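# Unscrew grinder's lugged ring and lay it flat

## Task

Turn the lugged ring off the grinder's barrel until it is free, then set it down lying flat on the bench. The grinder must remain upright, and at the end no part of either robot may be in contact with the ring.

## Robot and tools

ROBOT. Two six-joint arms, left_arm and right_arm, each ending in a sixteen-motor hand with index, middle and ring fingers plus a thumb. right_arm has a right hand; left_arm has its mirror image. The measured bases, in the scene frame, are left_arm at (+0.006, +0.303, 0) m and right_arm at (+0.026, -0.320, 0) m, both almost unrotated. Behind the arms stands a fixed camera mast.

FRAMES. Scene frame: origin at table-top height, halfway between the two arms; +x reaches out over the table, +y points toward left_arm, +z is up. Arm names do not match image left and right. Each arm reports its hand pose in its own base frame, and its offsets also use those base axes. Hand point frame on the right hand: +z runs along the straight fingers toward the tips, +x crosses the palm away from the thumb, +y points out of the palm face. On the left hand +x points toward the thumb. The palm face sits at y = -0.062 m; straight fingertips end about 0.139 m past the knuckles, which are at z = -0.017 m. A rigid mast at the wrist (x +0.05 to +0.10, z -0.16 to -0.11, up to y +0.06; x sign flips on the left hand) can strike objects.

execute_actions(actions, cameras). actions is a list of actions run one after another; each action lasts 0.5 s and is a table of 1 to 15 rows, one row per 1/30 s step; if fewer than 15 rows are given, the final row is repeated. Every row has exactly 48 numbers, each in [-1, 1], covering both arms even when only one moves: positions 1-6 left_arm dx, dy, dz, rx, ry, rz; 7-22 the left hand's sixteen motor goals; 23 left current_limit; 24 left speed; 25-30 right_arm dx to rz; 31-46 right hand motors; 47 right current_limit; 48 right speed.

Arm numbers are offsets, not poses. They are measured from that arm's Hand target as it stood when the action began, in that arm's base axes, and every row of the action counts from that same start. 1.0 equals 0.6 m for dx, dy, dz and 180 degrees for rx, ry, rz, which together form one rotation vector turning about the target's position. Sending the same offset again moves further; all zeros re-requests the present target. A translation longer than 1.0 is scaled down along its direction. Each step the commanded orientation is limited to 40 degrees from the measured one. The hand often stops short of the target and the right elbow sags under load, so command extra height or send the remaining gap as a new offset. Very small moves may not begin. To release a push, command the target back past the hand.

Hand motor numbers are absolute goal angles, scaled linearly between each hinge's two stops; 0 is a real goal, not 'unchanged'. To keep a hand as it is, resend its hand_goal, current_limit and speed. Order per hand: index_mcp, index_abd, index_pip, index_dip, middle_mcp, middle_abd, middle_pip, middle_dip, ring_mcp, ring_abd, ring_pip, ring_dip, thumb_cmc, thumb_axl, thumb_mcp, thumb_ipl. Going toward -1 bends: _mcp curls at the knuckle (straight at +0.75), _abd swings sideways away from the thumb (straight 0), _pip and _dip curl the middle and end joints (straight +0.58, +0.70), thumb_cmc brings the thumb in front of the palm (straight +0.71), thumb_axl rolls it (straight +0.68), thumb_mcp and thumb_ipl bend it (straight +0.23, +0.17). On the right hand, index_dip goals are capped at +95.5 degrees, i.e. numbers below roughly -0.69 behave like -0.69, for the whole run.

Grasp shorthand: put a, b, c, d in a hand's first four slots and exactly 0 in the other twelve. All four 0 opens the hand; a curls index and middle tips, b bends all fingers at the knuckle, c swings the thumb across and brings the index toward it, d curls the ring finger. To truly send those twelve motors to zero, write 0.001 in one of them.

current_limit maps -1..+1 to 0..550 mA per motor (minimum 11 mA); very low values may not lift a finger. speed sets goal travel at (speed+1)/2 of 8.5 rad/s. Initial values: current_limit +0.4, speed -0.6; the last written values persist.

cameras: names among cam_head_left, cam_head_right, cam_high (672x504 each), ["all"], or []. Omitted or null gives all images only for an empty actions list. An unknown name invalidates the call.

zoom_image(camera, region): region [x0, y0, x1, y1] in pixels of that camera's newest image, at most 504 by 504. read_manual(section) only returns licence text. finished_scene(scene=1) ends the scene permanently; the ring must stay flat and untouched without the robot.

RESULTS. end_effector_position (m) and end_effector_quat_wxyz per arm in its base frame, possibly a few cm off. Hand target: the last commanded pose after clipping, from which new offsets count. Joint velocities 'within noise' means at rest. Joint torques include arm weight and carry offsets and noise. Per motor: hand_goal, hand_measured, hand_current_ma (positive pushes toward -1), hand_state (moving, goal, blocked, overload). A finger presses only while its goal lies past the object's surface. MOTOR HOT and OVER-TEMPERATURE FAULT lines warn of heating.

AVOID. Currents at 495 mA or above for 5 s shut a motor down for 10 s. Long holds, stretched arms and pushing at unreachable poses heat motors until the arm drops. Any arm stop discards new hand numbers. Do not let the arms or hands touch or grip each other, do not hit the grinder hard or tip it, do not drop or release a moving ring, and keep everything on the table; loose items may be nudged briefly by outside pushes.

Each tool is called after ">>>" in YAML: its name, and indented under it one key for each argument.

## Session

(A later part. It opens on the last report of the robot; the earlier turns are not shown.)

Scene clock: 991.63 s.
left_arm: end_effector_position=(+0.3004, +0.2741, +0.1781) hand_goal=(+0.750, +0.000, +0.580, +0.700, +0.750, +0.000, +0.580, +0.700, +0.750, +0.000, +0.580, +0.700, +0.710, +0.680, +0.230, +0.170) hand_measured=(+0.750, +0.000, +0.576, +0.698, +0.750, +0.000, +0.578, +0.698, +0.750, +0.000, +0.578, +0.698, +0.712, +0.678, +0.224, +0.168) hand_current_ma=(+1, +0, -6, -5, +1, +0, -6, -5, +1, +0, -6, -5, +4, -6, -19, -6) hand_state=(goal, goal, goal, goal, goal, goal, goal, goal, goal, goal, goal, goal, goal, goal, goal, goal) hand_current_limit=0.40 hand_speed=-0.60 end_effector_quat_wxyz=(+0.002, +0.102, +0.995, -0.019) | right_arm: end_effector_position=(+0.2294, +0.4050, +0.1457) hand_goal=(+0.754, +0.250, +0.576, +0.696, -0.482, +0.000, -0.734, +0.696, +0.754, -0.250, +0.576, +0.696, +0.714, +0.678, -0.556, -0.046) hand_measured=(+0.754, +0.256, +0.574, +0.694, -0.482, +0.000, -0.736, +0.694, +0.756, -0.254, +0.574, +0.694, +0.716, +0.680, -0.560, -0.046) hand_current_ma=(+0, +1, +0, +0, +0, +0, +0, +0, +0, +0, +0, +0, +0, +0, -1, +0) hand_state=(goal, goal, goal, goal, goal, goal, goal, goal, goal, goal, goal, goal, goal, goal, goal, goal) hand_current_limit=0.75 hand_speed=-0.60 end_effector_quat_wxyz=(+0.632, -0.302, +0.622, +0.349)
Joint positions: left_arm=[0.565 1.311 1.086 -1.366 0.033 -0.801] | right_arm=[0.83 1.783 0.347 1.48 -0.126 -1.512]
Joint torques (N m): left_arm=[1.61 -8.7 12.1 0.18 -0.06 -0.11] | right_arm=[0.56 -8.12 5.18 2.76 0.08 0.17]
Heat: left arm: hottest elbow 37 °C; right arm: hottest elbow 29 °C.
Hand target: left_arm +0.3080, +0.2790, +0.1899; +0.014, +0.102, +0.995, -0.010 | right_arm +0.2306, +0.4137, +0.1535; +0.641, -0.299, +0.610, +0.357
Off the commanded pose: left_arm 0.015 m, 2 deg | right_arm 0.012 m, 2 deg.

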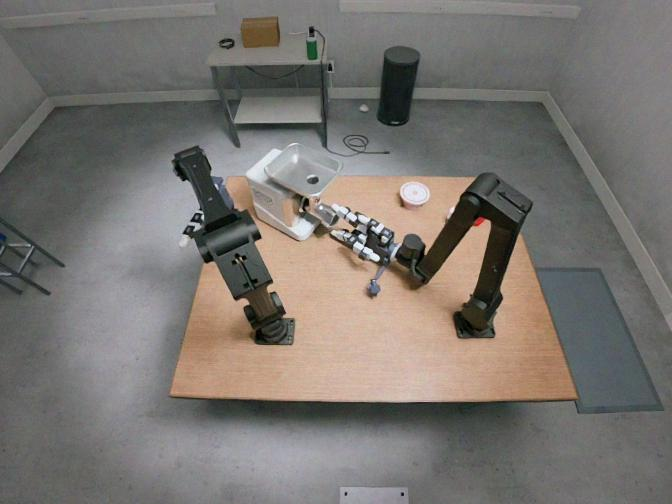

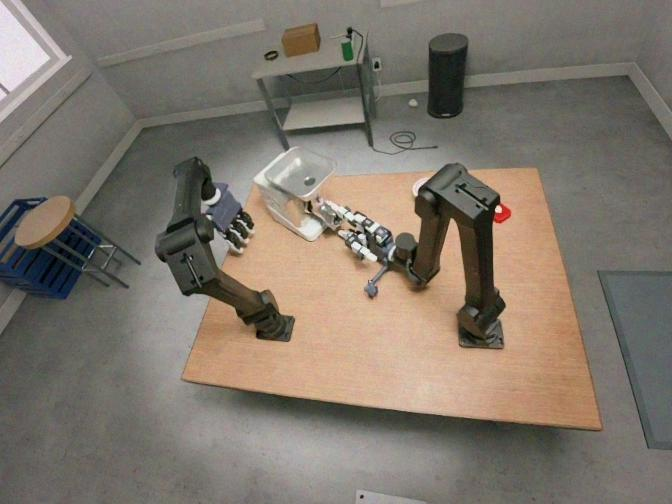

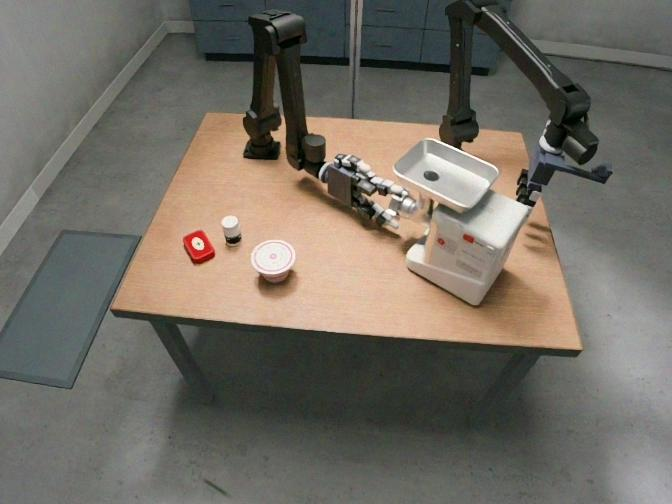

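>>> execute_actions:
  actions:
    - [[0,0,0,0,0,0,0,0,0,0,0,0,0,0,0,0,0,0,0,0,0,0,0.4,-0.6,0,0,0.02,0,0,0,0.754,0.25,0.576,0.696,-0.483,0,-0.734,0.696,0.754,-0.25,0.576,0.696,0.714,0.678,-0.557,-0.046,0.75,-0.6]]
  cameras: ["all"]

Scene clock: 1006.10 s.
left_arm: end_effector_position=(+0.3004, +0.2741, +0.1781) hand_goal=(+0.750, +0.000, +0.580, +0.700, +0.750, +0.000, +0.580, +0.700, +0.750, +0.000, +0.580, +0.700, +0.710, +0.680, +0.230, +0.170) hand_measured=(+0.750, +0.000, +0.576, +0.698, +0.750, +0.000, +0.578, +0.698, +0.750, +0.000, +0.578, +0.698, +0.712, +0.678, +0.224, +0.168) hand_current_ma=(+1, +0, -6, -5, +1, +0, -6, -5, +1, +0, -6, -5, +4, -6, -19, -6) hand_state=(goal, goal, goal, goal, goal, goal, goal, goal, goal, goal, goal, goal, goal, goal, goal, goal) hand_current_limit=0.40 hand_speed=-0.60 end_effector_quat_wxyz=(+0.002, +0.102, +0.995, -0.019) | right_arm: end_effector_position=(+0.2295, +0.4051, +0.1585) hand_goal=(+0.754, +0.250, +0.576, +0.696, -0.482, +0.000, -0.734, +0.696, +0.754, -0.250, +0.576, +0.696, +0.714, +0.678, -0.556, -0.046) hand_measured=(+0.754, +0.248, +0.574, +0.694, -0.482, +0.000, -0.736, +0.694, +0.756, -0.254, +0.574, +0.694, +0.716, +0.680, -0.560, -0.046) hand_current_ma=(+0, +0, +0, +0, +0, +0, +0, +0, +0, +0, +0, +0, +0, +0, -1, +0) hand_state=(goal, goal, goal, goal, goal, goal, goal, goal, goal, goal, goal, goal, goal, goal, goal, goal) hand_current_limit=0.75 hand_speed=-0.60 end_effector_quat_wxyz=(+0.638, -0.300, +0.617, +0.351)
Joint positions: left_arm=[0.565 1.311 1.086 -1.366 0.033 -0.801] | right_arm=[0.83 1.738 0.347 1.453 -0.126 -1.512]
Joint torques (N m): left_arm=[1.67 -8.7 12.1 0.18 -0.06 -0.11] | right_arm=[0.5 -9.23 5.3 1.58 0.03 0.14]
Heat: left arm: hottest elbow 37 °C; right arm: hottest elbow 28 °C.
Hand target: left_arm +0.3080, +0.2790, +0.1899; +0.014, +0.102, +0.995, -0.010 | right_arm +0.2306, +0.4137, +0.1657; +0.641, -0.299, +0.610, +0.357
Off the commanded pose: left_arm 0.015 m, 2 deg | right_arm 0.011 m, 1 deg.

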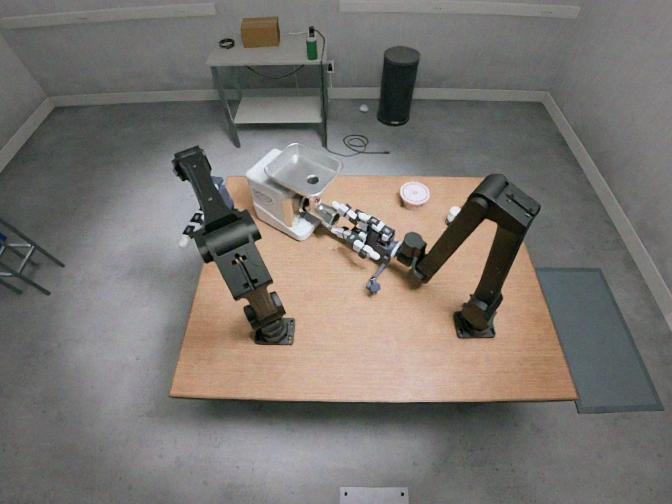

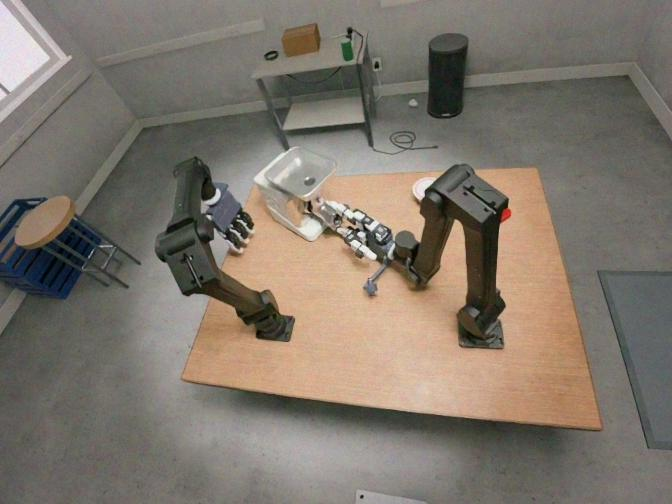

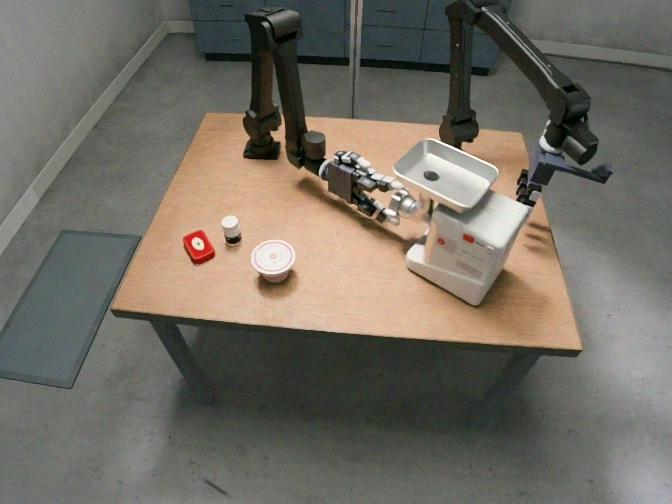

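>>> zoom_image:
  camera: "cam_high"
  region: [350, 150, 460, 250]

>>> zoom_image:
  camera: "cam_head_left"
  region: [280, 180, 400, 270]

>>> zoom_image:
  camera: "cam_head_right"
  region: [280, 180, 400, 270]

Scaled by 4.582 from the camera's 672x504 image, which has a finer 960x720 frame.

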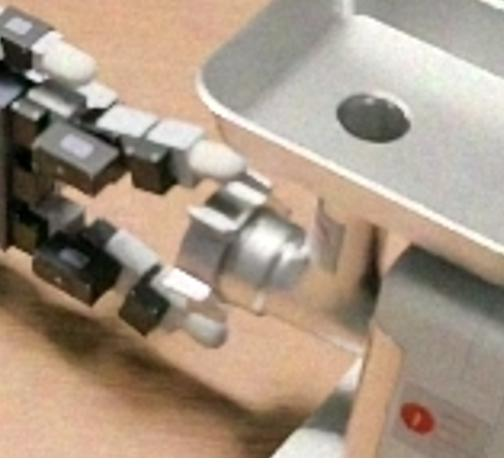

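Scaled by 4.200 from the camera's 672x504 image, which has a finer 960x720 frame.

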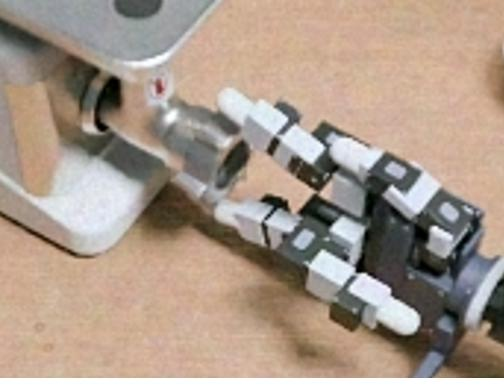

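Scaled by 4.200 from the camera's 672x504 image, which has a finer 960x720 frame.

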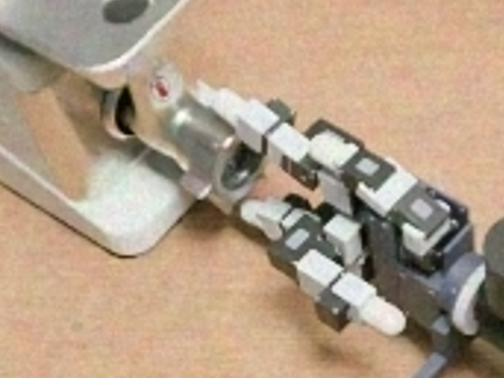

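>>> execute_actions:
  actions:
    - [[0,0,0,0,0,0,0,0,0,0,0,0,0,0,0,0,0,0,0,0,0,0,0.4,-0.6,0,0,0,0,0,0,0.754,0.05,0.576,0.696,-0.483,0,-0.734,0.696,0.754,-0.05,0.576,0.696,0.714,0.678,-0.557,-0.046,0.4,-0.8]]
  cameras: []

Scene clock: 1014.40 s.
left_arm: end_effector_position=(+0.3004, +0.2741, +0.1781) hand_goal=(+0.750, +0.000, +0.580, +0.700, +0.750, +0.000, +0.580, +0.700, +0.750, +0.000, +0.580, +0.700, +0.710, +0.680, +0.230, +0.170) hand_measured=(+0.750, +0.000, +0.576, +0.698, +0.750, +0.000, +0.578, +0.698, +0.750, +0.000, +0.578, +0.698, +0.712, +0.678, +0.224, +0.168) hand_current_ma=(+1, +0, -6, -5, +1, +0, -6, -5, +1, +0, -6, -5, +4, -6, -19, -6) hand_state=(goal, goal, goal, goal, goal, goal, goal, goal, goal, goal, goal, goal, goal, goal, goal, goal) hand_current_limit=0.40 hand_speed=-0.60 end_effector_quat_wxyz=(+0.002, +0.102, +0.995, -0.019) | right_arm: end_effector_position=(+0.2295, +0.4051, +0.1590) hand_goal=(+0.754, +0.050, +0.576, +0.696, -0.482, +0.000, -0.734, +0.696, +0.754, -0.050, +0.576, +0.696, +0.714, +0.678, -0.556, -0.046) hand_measured=(+0.754, +0.074, +0.574, +0.694, -0.482, +0.000, -0.736, +0.694, +0.756, -0.062, +0.574, +0.694, +0.716, +0.680, -0.560, -0.046) hand_current_ma=(+0, +10, +0, +0, +0, +0, +0, +0, +0, -3, +0, +0, +0, +0, -1, +0) hand_state=(goal, blocked, goal, goal, goal, goal, goal, goal, goal, goal, goal, goal, goal, goal, goal, goal) hand_current_limit=0.40 hand_speed=-0.80 end_effector_quat_wxyz=(+0.638, -0.299, +0.616, +0.351)
Joint positions: left_arm=[0.565 1.311 1.086 -1.366 0.033 -0.801] | right_arm=[0.83 1.737 0.347 1.453 -0.126 -1.512]
Joint torques (N m): left_arm=[1.61 -8.7 12.1 0.17 -0.06 -0.11] | right_arm=[0.85 -9.11 5.31 1.68 0.06 0.18]
Heat: left arm: hottest elbow 37 °C; right arm: hottest elbow 28 °C.
Hand target: left_arm +0.3080, +0.2790, +0.1899; +0.014, +0.102, +0.995, -0.010 | right_arm +0.2306, +0.4137, +0.1657; +0.641, -0.299, +0.610, +0.357
Off the commanded pose: left_arm 0.015 m, 2 deg | right_arm 0.011 m, 1 deg.
No camera images: "cameras" was empty.

>>> execute_actions:
  actions:
    - [[0,0,0,0,0,0,0,0,0,0,0,0,0,0,0,0,0,0,0,0,0,0,0.4,-0.6,0,0,0,0,0,0,0.754,0.02,0.576,0.696,-0.483,0,-0.734,0.696,0.754,0.05,0.576,0.696,0.714,0.678,-0.557,-0.046,0.4,-0.8]]
  cameras: ["all"]

>>> zoom_image:
  camera: "cam_high"
  region: [350, 150, 460, 250]

>>> zoom_image:
  camera: "cam_head_left"
  region: [300, 190, 380, 250]

>>> zoom_image:
  camera: "cam_head_right"
  region: [300, 190, 380, 250]

Scene clock: 1017.63 s.
left_arm: end_effector_position=(+0.3004, +0.2741, +0.1781) hand_goal=(+0.750, +0.000, +0.580, +0.700, +0.750, +0.000, +0.580, +0.700, +0.750, +0.000, +0.580, +0.700, +0.710, +0.680, +0.230, +0.170) hand_measured=(+0.750, +0.000, +0.576, +0.698, +0.750, +0.000, +0.578, +0.698, +0.750, +0.000, +0.578, +0.698, +0.712, +0.678, +0.224, +0.168) hand_current_ma=(+1, +0, -6, -5, +1, +0, -6, -5, +1, +0, -6, -5, +4, -6, -19, -6) hand_state=(goal, goal, goal, goal, goal, goal, goal, goal, goal, goal, goal, goal, goal, goal, goal, goal) hand_current_limit=0.40 hand_speed=-0.60 end_effector_quat_wxyz=(+0.002, +0.102, +0.995, -0.019) | right_arm: end_effector_position=(+0.2295, +0.4050, +0.1598) hand_goal=(+0.754, +0.020, +0.576, +0.696, -0.482, +0.000, -0.734, +0.696, +0.754, +0.050, +0.576, +0.696, +0.714, +0.678, -0.556, -0.046) hand_measured=(+0.754, +0.060, +0.574, +0.694, -0.482, +0.000, -0.736, +0.694, +0.756, +0.020, +0.574, +0.694, +0.716, +0.680, -0.560, -0.046) hand_current_ma=(+0, +23, +0, +0, +0, +0, +0, +0, +0, -13, +0, +0, +0, +0, -1, +0) hand_state=(goal, blocked, goal, goal, goal, goal, goal, goal, goal, blocked, goal, goal, goal, goal, goal, goal) hand_current_limit=0.40 hand_speed=-0.80 end_effector_quat_wxyz=(+0.639, -0.299, +0.616, +0.351)
Joint positions: left_arm=[0.565 1.311 1.086 -1.366 0.033 -0.801] | right_arm=[0.83 1.735 0.347 1.453 -0.125 -1.512]
Joint torques (N m): left_arm=[1.55 -8.7 12.1 0.18 -0.06 -0.11] | right_arm=[0.38 -8.7 5.45 1.61 0.06 0.18]
Heat: left arm: hottest elbow 37 °C; right arm: hottest elbow 28 °C.
Hand target: left_arm +0.3080, +0.2790, +0.1899; +0.014, +0.102, +0.995, -0.010 | right_arm +0.2306, +0.4137, +0.1657; +0.641, -0.299, +0.610, +0.357
Off the commanded pose: left_arm 0.015 m, 2 deg | right_arm 0.011 m, 1 deg.

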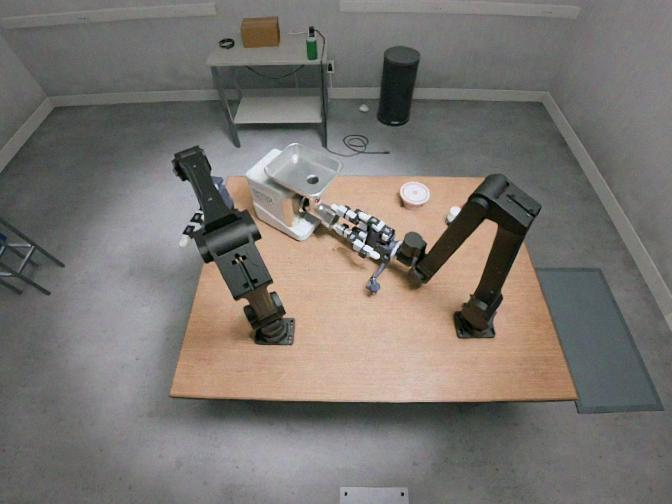

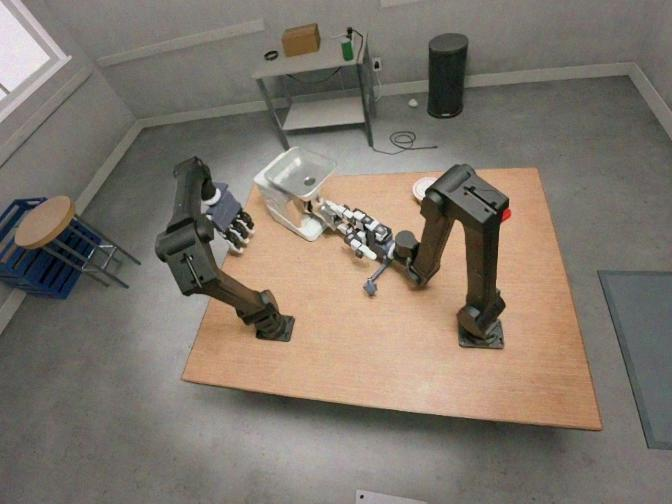

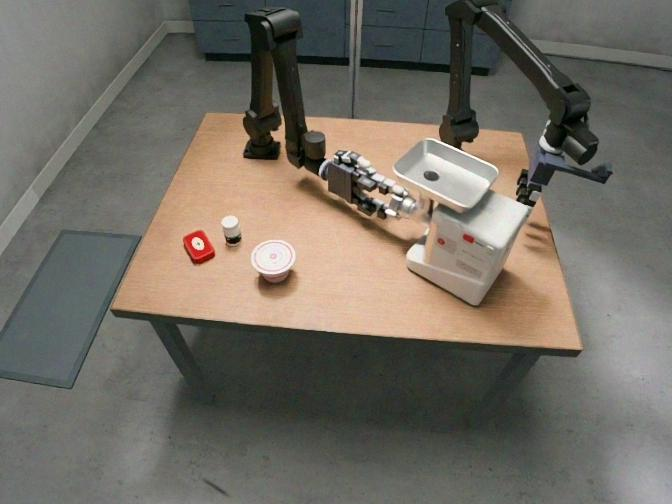

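Scaled by 4.582 from the camera's 672x504 image, which has a finer 960x720 frame.

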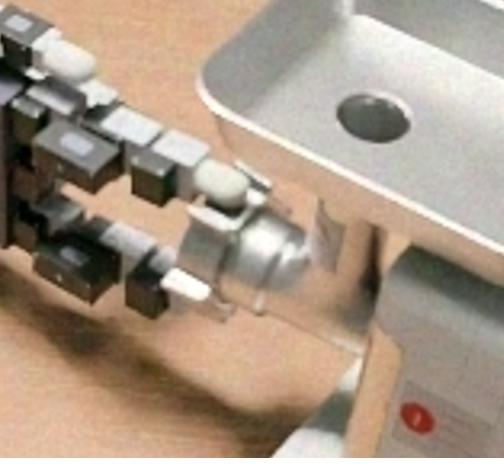

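Scaled by 6.300 from the camera's 672x504 image, which has a finer 960x720 frame.

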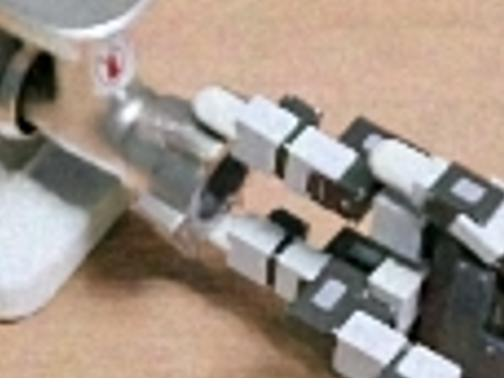

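Scaled by 6.300 from the camera's 672x504 image, which has a finer 960x720 frame.

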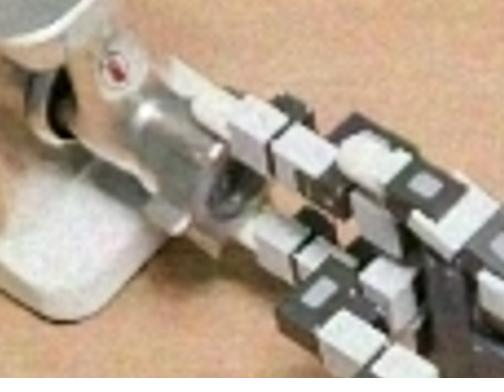

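>>> execute_actions:
  actions:
    - [[0,0,0,0,0,0,0,0,0,0,0,0,0,0,0,0,0,0,0,0,0,0,0.4,-0.6,0,0,0,0,0,0,0.754,-0.3,0.576,0.696,-0.483,0,-0.734,0.696,0.754,0.3,0.576,0.696,0.714,0.678,-0.557,-0.046,0.75,-0.8]]
  cameras: ["cam_high"]

>>> zoom_image:
  camera: "cam_high"
  region: [350, 150, 460, 250]

Scene clock: 1023.57 s.
left_arm: end_effector_position=(+0.3004, +0.2741, +0.1781) hand_goal=(+0.750, +0.000, +0.580, +0.700, +0.750, +0.000, +0.580, +0.700, +0.750, +0.000, +0.580, +0.700, +0.710, +0.680, +0.230, +0.170) hand_measured=(+0.750, +0.000, +0.576, +0.698, +0.750, +0.000, +0.578, +0.698, +0.750, +0.000, +0.578, +0.698, +0.712, +0.678, +0.224, +0.168) hand_current_ma=(+1, +0, -6, -5, +1, +0, -6, -5, +1, +0, -6, -5, +4, -6, -19, -6) hand_state=(goal, goal, goal, goal, goal, goal, goal, goal, goal, goal, goal, goal, goal, goal, goal, goal) hand_current_limit=0.40 hand_speed=-0.60 end_effector_quat_wxyz=(+0.002, +0.102, +0.995, -0.019) | right_arm: end_effector_position=(+0.2295, +0.4050, +0.1598) hand_goal=(+0.754, -0.300, +0.576, +0.696, -0.482, +0.000, -0.734, +0.696, +0.754, +0.300, +0.576, +0.696, +0.714, +0.678, -0.556, -0.046) hand_measured=(+0.754, +0.048, +0.574, +0.694, -0.482, +0.000, -0.736, +0.694, +0.756, +0.030, +0.574, +0.694, +0.716, +0.680, -0.560, -0.046) hand_current_ma=(+0, +481, +0, +0, +0, +0, +0, +0, +0, -481, +0, +0, +0, +0, -1, +0) hand_state=(goal, blocked, goal, goal, goal, goal, goal, goal, goal, blocked, goal, goal, goal, goal, goal, goal) hand_current_limit=0.75 hand_speed=-0.80 end_effector_quat_wxyz=(+0.639, -0.299, +0.616, +0.351)
Joint positions: left_arm=[0.565 1.311 1.086 -1.366 0.033 -0.801] | right_arm=[0.83 1.735 0.347 1.453 -0.125 -1.512]
Joint torques (N m): left_arm=[1.61 -8.7 12.11 0.18 -0.06 -0.11] | right_arm=[0.26 -8.64 5.35 1.65 0.08 0.17]
Heat: left arm: hottest elbow 37 °C; right arm: hottest elbow 28 °C.
Hand target: left_arm +0.3080, +0.2790, +0.1899; +0.014, +0.102, +0.995, -0.010 | right_arm +0.2306, +0.4137, +0.1657; +0.641, -0.299, +0.610, +0.357
Off the commanded pose: left_arm 0.015 m, 2 deg | right_arm 0.011 m, 1 deg.
Images, in order (width x height): cam_high 672x504.

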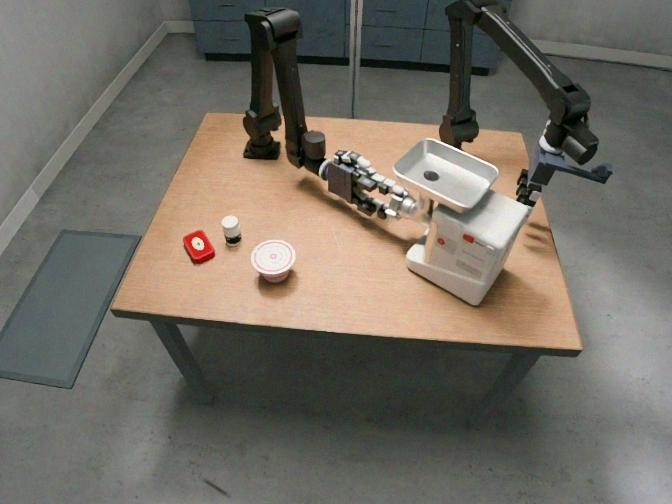

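Scaled by 4.582 from the camera's 672x504 image, which has a finer 960x720 frame.

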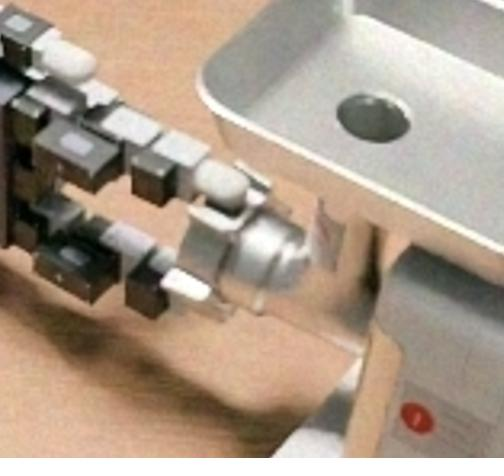

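>>> execute_actions:
  actions:
    - [[0,0,0,0,0,0,0,0,0,0,0,0,0,0,0,0,0,0,0,0,0,0,0.4,-0.6,-0.006,-0.008,0,0,0,0,0.754,-0.3,0.576,0.696,-0.483,0,-0.734,0.696,0.754,0.3,0.576,0.696,0.714,0.678,-0.557,-0.046,0.75,-0.8],[0,0,0,0,0,0,0,0,0,0,0,0,0,0,0,0,0,0,0,0,0,0,0.4,-0.6,-0.012,-0.016,0,0,0,0,0.754,-0.3,0.576,0.696,-0.483,0,-0.734,0.696,0.754,0.3,0.576,0.696,0.714,0.678,-0.557,-0.046,0.75,-0.8],[0,0,0,0,0,0,0,0,0,0,0,0,0,0,0,0,0,0,0,0,0,0,0.4,-0.6,-0.018,-0.025,0,0,0,0,0.754,-0.3,0.576,0.696,-0.483,0,-0.734,0.696,0.754,0.3,0.576,0.696,0.714,0.678,-0.557,-0.046,0.75,-0.8],[0,0,0,0,0,0,0,0,0,0,0,0,0,0,0,0,0,0,0,0,0,0,0.4,-0.6,-0.0228,-0.0329,0,0,0,0,0.754,-0.3,0.576,0.696,-0.483,0,-0.734,0.696,0.754,0.3,0.576,0.696,0.714,0.678,-0.557,-0.046,0.75,-0.8]]
  cameras: ["cam_high"]

>>> zoom_image:
  camera: "cam_high"
  region: [350, 150, 460, 250]

Scene clock: 1028.17 s.
left_arm: end_effector_position=(+0.3004, +0.2741, +0.1781) hand_goal=(+0.750, +0.000, +0.580, +0.700, +0.750, +0.000, +0.580, +0.700, +0.750, +0.000, +0.580, +0.700, +0.710, +0.680, +0.230, +0.170) hand_measured=(+0.750, +0.000, +0.576, +0.698, +0.750, +0.000, +0.578, +0.698, +0.750, +0.000, +0.578, +0.698, +0.712, +0.678, +0.224, +0.168) hand_current_ma=(+1, +0, -6, -5, +1, +0, -6, -5, +1, +0, -6, -5, +4, -6, -19, -6) hand_state=(goal, goal, goal, goal, goal, goal, goal, goal, goal, goal, goal, goal, goal, goal, goal, goal) hand_current_limit=0.40 hand_speed=-0.60 end_effector_quat_wxyz=(+0.002, +0.102, +0.995, -0.019) | right_arm: end_effector_position=(+0.2272, +0.4029, +0.1602) hand_goal=(+0.754, -0.300, +0.576, +0.696, -0.482, +0.000, -0.734, +0.696, +0.754, +0.300, +0.576, +0.696, +0.714, +0.678, -0.556, -0.046) hand_measured=(+0.758, +0.042, +0.576, +0.696, -0.482, +0.000, -0.736, +0.694, +0.758, +0.030, +0.576, +0.696, +0.716, +0.680, -0.560, -0.046) hand_current_ma=(+0, +481, +0, +0, +0, +0, +0, +0, +0, -481, +0, +0, +0, +0, -1, +0) hand_state=(goal, blocked, goal, goal, goal, goal, goal, goal, goal, blocked, goal, goal, goal, goal, goal, goal) hand_current_limit=0.75 hand_speed=-0.80 end_effector_quat_wxyz=(+0.638, -0.300, +0.616, +0.352)
Joint positions: left_arm=[0.565 1.311 1.086 -1.366 0.033 -0.801] | right_arm=[0.83 1.729 0.339 1.453 -0.127 -1.512]
Joint torques (N m): left_arm=[1.61 -8.7 12.1 0.17 -0.06 -0.11] | right_arm=[-0.44 -9.82 0.92 3.06 -0.26 0.19]
Heat: left arm: hottest elbow 37 °C; right arm: hottest elbow 28 °C.
Hand target: left_arm +0.3080, +0.2790, +0.1899; +0.014, +0.102, +0.995, -0.010 | right_arm +0.2170, +0.3940, +0.1655; +0.641, -0.299, +0.610, +0.357
Off the commanded pose: left_arm 0.015 m, 2 deg | right_arm 0.015 m, 1 deg.
Images, in order (width x height): cam_high 672x504.

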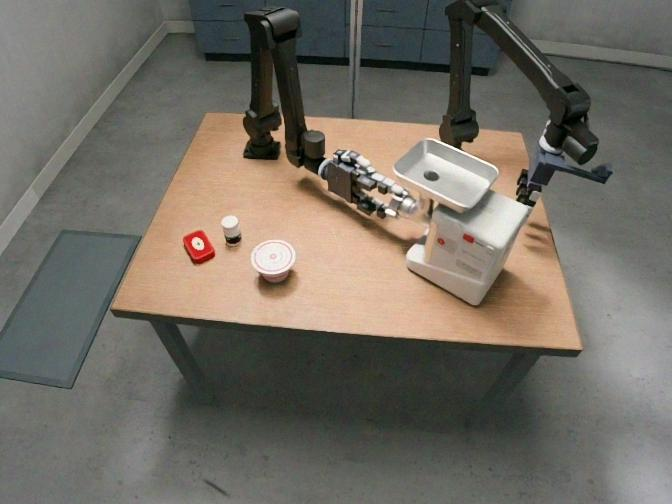

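Scaled by 4.582 from the camera's 672x504 image, which has a finer 960x720 frame.

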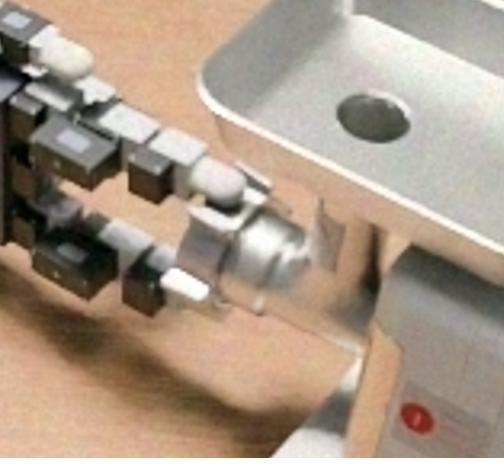

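>>> execute_actions:
  actions:
    - [[0,0,0,0,0,0,0,0,0,0,0,0,0,0,0,0,0,0,0,0,0,0,0.4,-0.6,-0.006,-0.008,0,0,0,0,0.754,-0.3,0.576,0.696,-0.483,0,-0.734,0.696,0.754,0.3,0.576,0.696,0.714,0.678,-0.557,-0.046,0.75,-0.8],[0,0,0,0,0,0,0,0,0,0,0,0,0,0,0,0,0,0,0,0,0,0,0.4,-0.6,-0.0114,-0.0165,0,0,0,0,0.754,-0.3,0.576,0.696,-0.483,0,-0.734,0.696,0.754,0.3,0.576,0.696,0.714,0.678,-0.557,-0.046,0.75,-0.8]]
  cameras: ["cam_high"]

>>> zoom_image:
  camera: "cam_high"
  region: [350, 150, 460, 250]

Scene clock: 1031.83 s.
left_arm: end_effector_position=(+0.3004, +0.2741, +0.1781) hand_goal=(+0.750, +0.000, +0.580, +0.700, +0.750, +0.000, +0.580, +0.700, +0.750, +0.000, +0.580, +0.700, +0.710, +0.680, +0.230, +0.170) hand_measured=(+0.750, +0.000, +0.576, +0.698, +0.750, +0.000, +0.578, +0.698, +0.750, +0.000, +0.578, +0.698, +0.712, +0.678, +0.224, +0.168) hand_current_ma=(+1, +0, -6, -5, +1, +0, -6, -5, +1, +0, -6, -5, +4, -6, -19, -6) hand_state=(goal, goal, goal, goal, goal, goal, goal, goal, goal, goal, goal, goal, goal, goal, goal, goal) hand_current_limit=0.40 hand_speed=-0.60 end_effector_quat_wxyz=(+0.002, +0.102, +0.995, -0.019) | right_arm: end_effector_position=(+0.2109, +0.3872, +0.1625) hand_goal=(+0.754, -0.300, +0.576, +0.696, -0.482, +0.000, -0.734, +0.696, +0.754, +0.300, +0.576, +0.696, +0.714, +0.678, -0.556, -0.046) hand_measured=(+0.758, -0.302, +0.580, +0.698, -0.482, +0.000, -0.736, +0.694, +0.758, +0.288, +0.580, +0.696, +0.716, +0.680, -0.560, -0.046) hand_current_ma=(+0, +0, +0, +0, +0, +0, +0, +0, +0, -2, +0, +0, +0, +0, -1, +0) hand_state=(goal, goal, goal, goal, goal, goal, goal, goal, goal, goal, goal, goal, goal, goal, goal, goal) hand_current_limit=0.75 hand_speed=-0.80 end_effector_quat_wxyz=(+0.638, -0.302, +0.612, +0.355)
Joint positions: left_arm=[0.565 1.311 1.086 -1.366 0.033 -0.801] | right_arm=[0.83 1.703 0.281 1.491 -0.136 -1.512]
Joint torques (N m): left_arm=[1.61 -8.7 12.1 0.17 -0.06 -0.11] | right_arm=[-0.67 -7.88 2.67 2.48 -0.13 0.18]
Heat: left arm: hottest elbow 37 °C; right arm: hottest elbow 28 °C.
Hand target: left_arm +0.3080, +0.2790, +0.1899; +0.014, +0.102, +0.995, -0.010 | right_arm +0.2101, +0.3841, +0.1656; +0.641, -0.299, +0.610, +0.357
Off the commanded pose: left_arm 0.015 m, 2 deg | right_arm 0.004 m, 1 deg.
Images, in order (width x height): cam_high 672x504.

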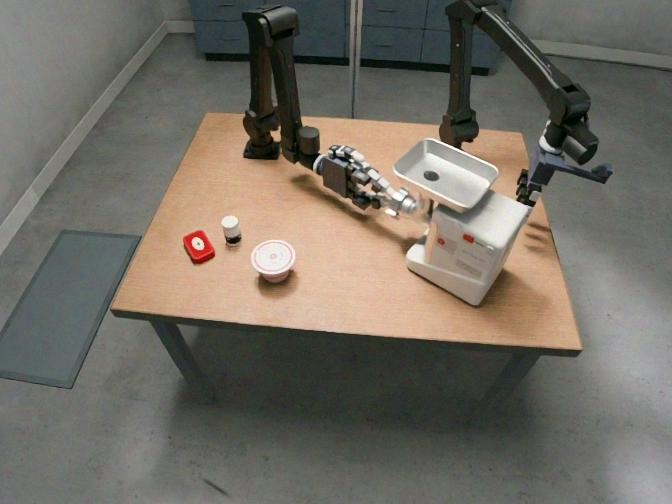

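Scaled by 4.582 from the camera's 672x504 image, which has a finer 960x720 frame.

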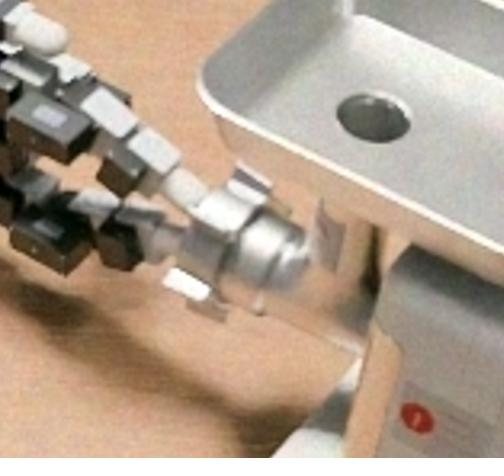

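>>> execute_actions:
  actions:
    - [[0,0,0,0,0,0,0,0,0,0,0,0,0,0,0,0,0,0,0,0,0,0,0.4,-0.6,-0.0285,-0.0411,0,0,0,0,0.754,-0.25,0.576,0.696,-0.483,0,-0.734,0.696,0.754,0.25,0.576,0.696,0.714,0.678,-0.557,-0.046,0.75,-0.6]]
  cameras: ["all"]

>>> zoom_image:
  camera: "cam_high"
  region: [370, 160, 450, 240]

>>> zoom_image:
  camera: "cam_head_left"
  region: [290, 180, 370, 240]

>>> zoom_image:
  camera: "cam_head_right"
  region: [290, 180, 370, 240]

Scene clock: 1046.73 s.
left_arm: end_effector_position=(+0.3004, +0.2741, +0.1781) hand_goal=(+0.750, +0.000, +0.580, +0.700, +0.750, +0.000, +0.580, +0.700, +0.750, +0.000, +0.580, +0.700, +0.710, +0.680, +0.230, +0.170) hand_measured=(+0.750, +0.000, +0.576, +0.698, +0.750, +0.000, +0.578, +0.698, +0.750, +0.000, +0.578, +0.698, +0.712, +0.678, +0.224, +0.168) hand_current_ma=(+1, +0, -6, -5, +1, +0, -6, -5, +1, +0, -6, -5, +4, -6, -19, -6) hand_state=(goal, goal, goal, goal, goal, goal, goal, goal, goal, goal, goal, goal, goal, goal, goal, goal) hand_current_limit=0.40 hand_speed=-0.60 end_effector_quat_wxyz=(+0.002, +0.102, +0.995, -0.019) | right_arm: end_effector_position=(+0.1896, +0.3627, +0.1552) hand_goal=(+0.754, -0.250, +0.576, +0.696, -0.482, +0.000, -0.734, +0.696, +0.754, +0.250, +0.576, +0.696, +0.714, +0.678, -0.556, -0.046) hand_measured=(+0.756, -0.260, +0.580, +0.698, -0.482, +0.000, -0.736, +0.694, +0.756, +0.248, +0.580, +0.696, +0.716, +0.680, -0.560, -0.046) hand_current_ma=(+0, -2, +0, +0, +0, +0, +0, +0, +0, +0, +0, +0, +0, +0, -1, +0) hand_state=(goal, goal, goal, goal, goal, goal, goal, goal, goal, goal, goal, goal, goal, goal, goal, goal) hand_current_limit=0.75 hand_speed=-0.60 end_effector_quat_wxyz=(+0.629, -0.308, +0.620, +0.354)
Joint positions: left_arm=[0.565 1.311 1.086 -1.366 0.033 -0.801] | right_arm=[0.82 1.688 0.194 1.537 -0.154 -1.512]
Joint torques (N m): left_arm=[1.61 -8.7 12.11 0.18 -0.06 -0.11] | right_arm=[-0.91 -7.53 2.58 3.02 -0.15 0.18]
Heat: left arm: hottest elbow 37 °C; right arm: hottest elbow 28 °C.
Hand target: left_arm +0.3080, +0.2790, +0.1899; +0.014, +0.102, +0.995, -0.010 | right_arm +0.1929, +0.3593, +0.1656; +0.641, -0.299, +0.610, +0.357
Off the commanded pose: left_arm 0.015 m, 2 deg | right_arm 0.011 m, 2 deg.

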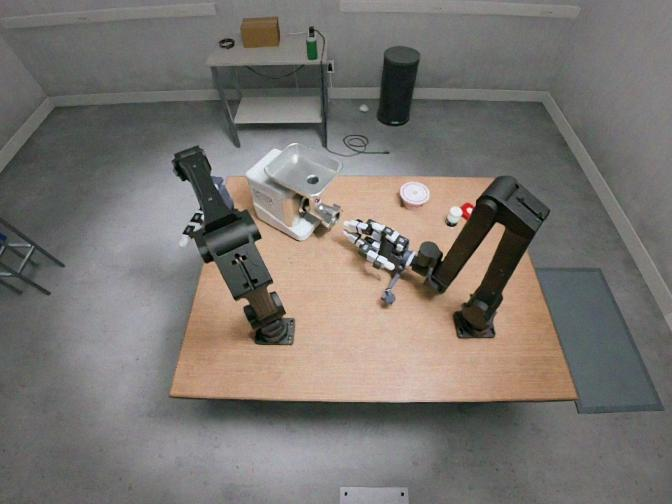

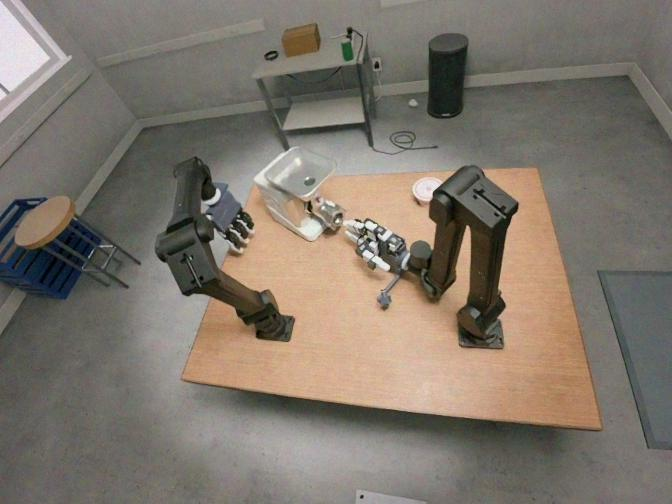

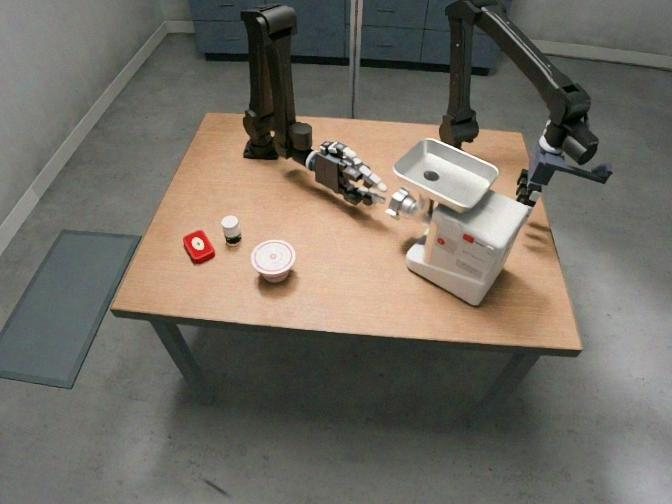

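Scaled by 6.300 from the camera's 672x504 image, which has a finer 960x720 frame.

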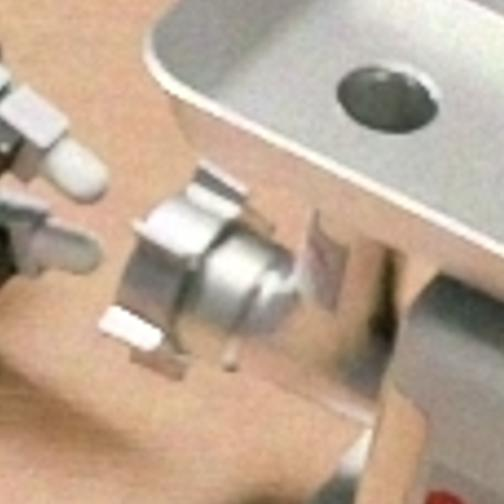

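Scaled by 6.300 from the camera's 672x504 image, which has a finer 960x720 frame.

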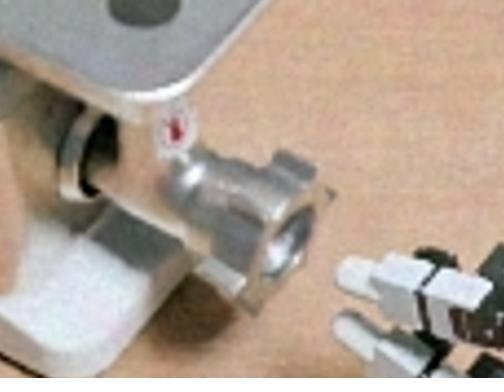

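Scaled by 6.300 from the camera's 672x504 image, which has a finer 960x720 frame.

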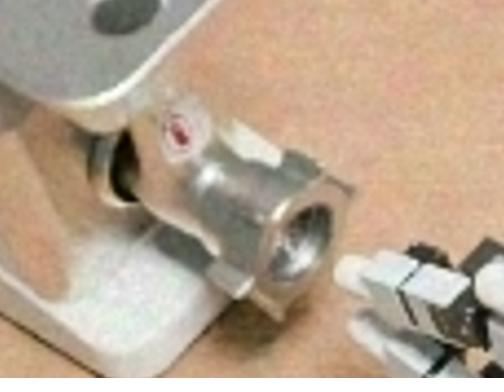

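>>> execute_actions:
  actions:
    - [[0,0,0,0,0,0,0,0,0,0,0,0,0,0,0,0,0,0,0,0,0,0,0.4,-0.6,0.0277,-0.0192,0.0518,0.0853,0.1229,0.0116,0.754,0.15,0.576,0.696,-0.483,0,-0.734,0.696,0.754,-0.15,0.576,0.696,0.714,0.678,-0.557,-0.046,0.75,-0.6]]
    - [[0,0,0,0,0,0,0,0,0,0,0,0,0,0,0,0,0,0,0,0,0,0,0.4,-0.6,0.0497,-0.0343,0.0325,0.0948,0.1365,0.0128,0.754,0.15,0.576,0.696,-0.483,0,-0.734,0.696,0.754,-0.15,0.576,0.696,0.714,0.678,-0.557,-0.046,0.75,-0.6]]
    - [[0,0,0,0,0,0,0,0,0,0,0,0,0,0,0,0,0,0,0,0,0,0,0.4,-0.6,0.0562,-0.0388,-0.002,0.0948,0.1365,0.0128,0.754,0.15,0.576,0.696,-0.483,0,-0.734,0.696,0.754,-0.15,0.576,0.696,0.714,0.678,-0.557,-0.046,0.75,-0.6]]
    - [[0,0,0,0,0,0,0,0,0,0,0,0,0,0,0,0,0,0,0,0,0,0,0.4,-0.6,0.0478,-0.0332,-0.0358,0.0948,0.1365,0.0128,0.754,0.15,0.576,0.696,-0.483,0,-0.734,0.696,0.754,-0.15,0.576,0.696,0.714,0.678,-0.557,-0.046,0.75,-0.6]]
    - [[0,0,0,0,0,0,0,0,0,0,0,0,0,0,0,0,0,0,0,0,0,0,0.4,-0.6,0.0268,-0.0185,-0.0603,0.0948,0.1365,0.0128,0.754,0.15,0.576,0.696,-0.483,0,-0.734,0.696,0.754,-0.15,0.576,0.696,0.714,0.678,-0.557,-0.046,0.75,-0.6]]
    - [[0,0,0,0,0,0,0,0,0,0,0,0,0,0,0,0,0,0,0,0,0,0,0.4,-0.6,-0.0035,0.0023,-0.075,0.1042,0.1501,0.0141,0.754,0.15,0.576,0.696,-0.483,0,-0.734,0.696,0.754,-0.15,0.576,0.696,0.714,0.678,-0.557,-0.046,0.75,-0.6]]
  cameras: ["all"]

>>> zoom_image:
  camera: "cam_high"
  region: [350, 150, 450, 250]

>>> zoom_image:
  camera: "cam_head_left"
  region: [290, 180, 390, 260]

>>> zoom_image:
  camera: "cam_head_right"
  region: [290, 180, 390, 260]

Scene clock: 1083.23 s.
left_arm: end_effector_position=(+0.3004, +0.2741, +0.1781) hand_goal=(+0.750, +0.000, +0.580, +0.700, +0.750, +0.000, +0.580, +0.700, +0.750, +0.000, +0.580, +0.700, +0.710, +0.680, +0.230, +0.170) hand_measured=(+0.750, +0.000, +0.576, +0.698, +0.750, +0.000, +0.578, +0.698, +0.750, +0.000, +0.578, +0.698, +0.712, +0.678, +0.224, +0.168) hand_current_ma=(+1, +0, -6, -5, +1, +0, -6, -5, +1, +0, -6, -5, +4, -6, -19, -6) hand_state=(goal, goal, goal, goal, goal, goal, goal, goal, goal, goal, goal, goal, goal, goal, goal, goal) hand_current_limit=0.40 hand_speed=-0.60 end_effector_quat_wxyz=(+0.002, +0.102, +0.995, -0.019) | right_arm: end_effector_position=(+0.3145, +0.2796, +0.1067) hand_goal=(+0.754, +0.150, +0.576, +0.696, -0.482, +0.000, -0.734, +0.696, +0.754, -0.150, +0.576, +0.696, +0.714, +0.678, -0.556, -0.046) hand_measured=(+0.756, +0.152, +0.578, +0.698, -0.482, +0.000, -0.736, +0.694, +0.756, -0.148, +0.578, +0.696, +0.716, +0.680, -0.554, -0.046) hand_current_ma=(+0, +0, +0, +0, +0, +0, +0, +0, +0, +0, +0, +0, +0, +0, +0, +0) hand_state=(goal, goal, goal, goal, goal, goal, goal, goal, goal, goal, goal, goal, goal, goal, goal, goal) hand_current_limit=0.75 hand_speed=-0.60 end_effector_quat_wxyz=(-0.354, +0.614, +0.307, +0.636)
Joint positions: left_arm=[0.565 1.311 1.086 -1.366 0.033 -0.801] | right_arm=[0.896 1.679 0.186 1.551 -0.075 1.619]
Joint torques (N m): left_arm=[1.55 -8.7 12.1 0.17 -0.06 -0.11] | right_arm=[-0.73 -7.65 2.04 2.58 -0.12 -0.05]
Heat: left arm: hottest elbow 37 °C; right arm: hottest elbow 28 °C.
Hand target: left_arm +0.3080, +0.2790, +0.1899; +0.014, +0.102, +0.995, -0.010 | right_arm +0.3158, +0.2744, +0.1124; -0.357, +0.610, +0.298, +0.641
Off the commanded pose: left_arm 0.015 m, 2 deg | right_arm 0.008 m, 1 deg.

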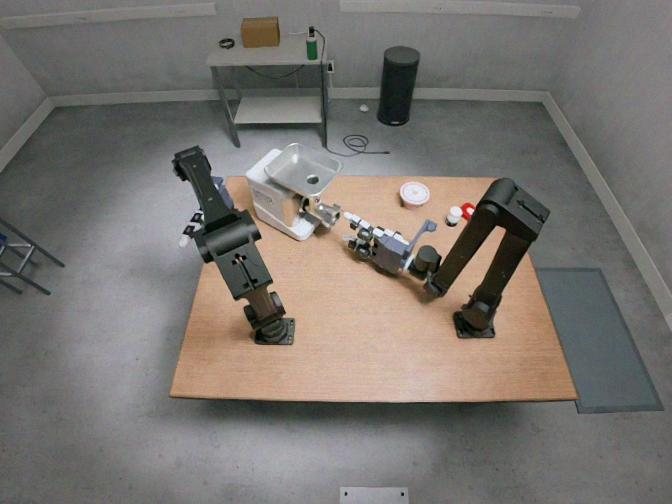

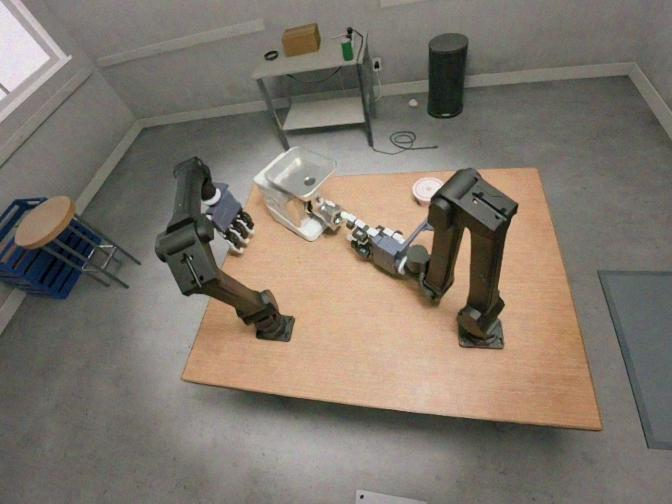

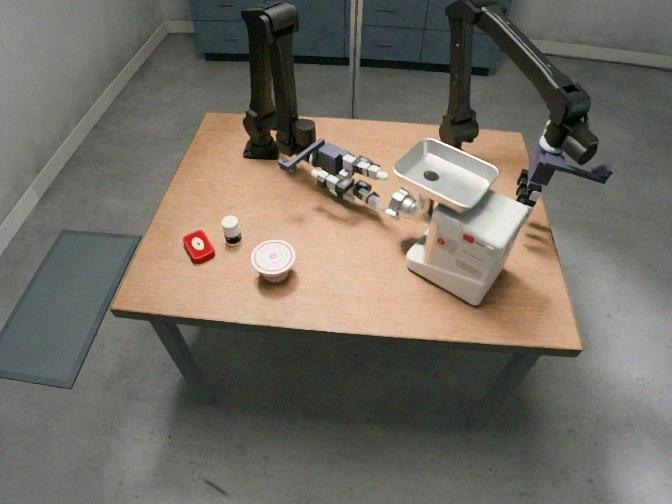

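Scaled by 5.040 from the camera's 672x504 image, which has a finer 960x720 frame.

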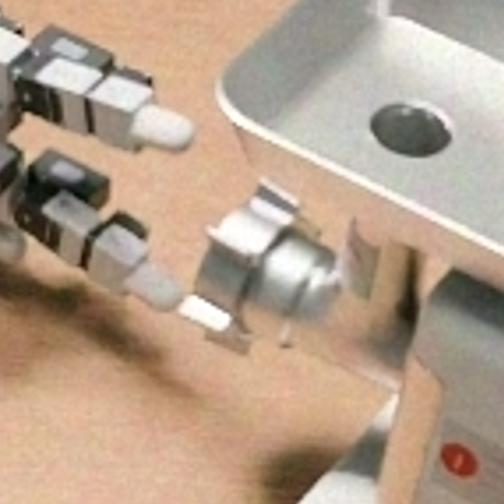

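Scaled by 5.040 from the camera's 672x504 image, which has a finer 960x720 frame.

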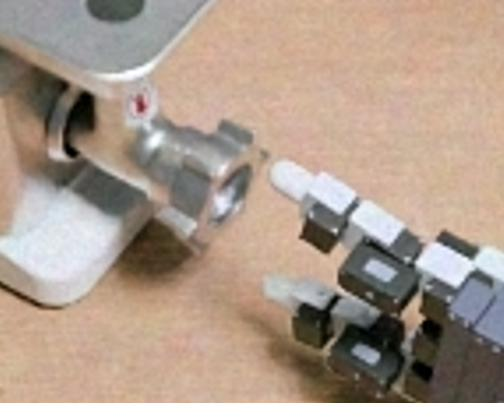

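Scaled by 5.040 from the camera's 672x504 image, which has a finer 960x720 frame.

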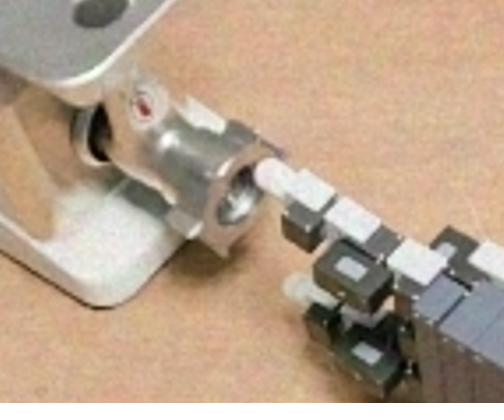

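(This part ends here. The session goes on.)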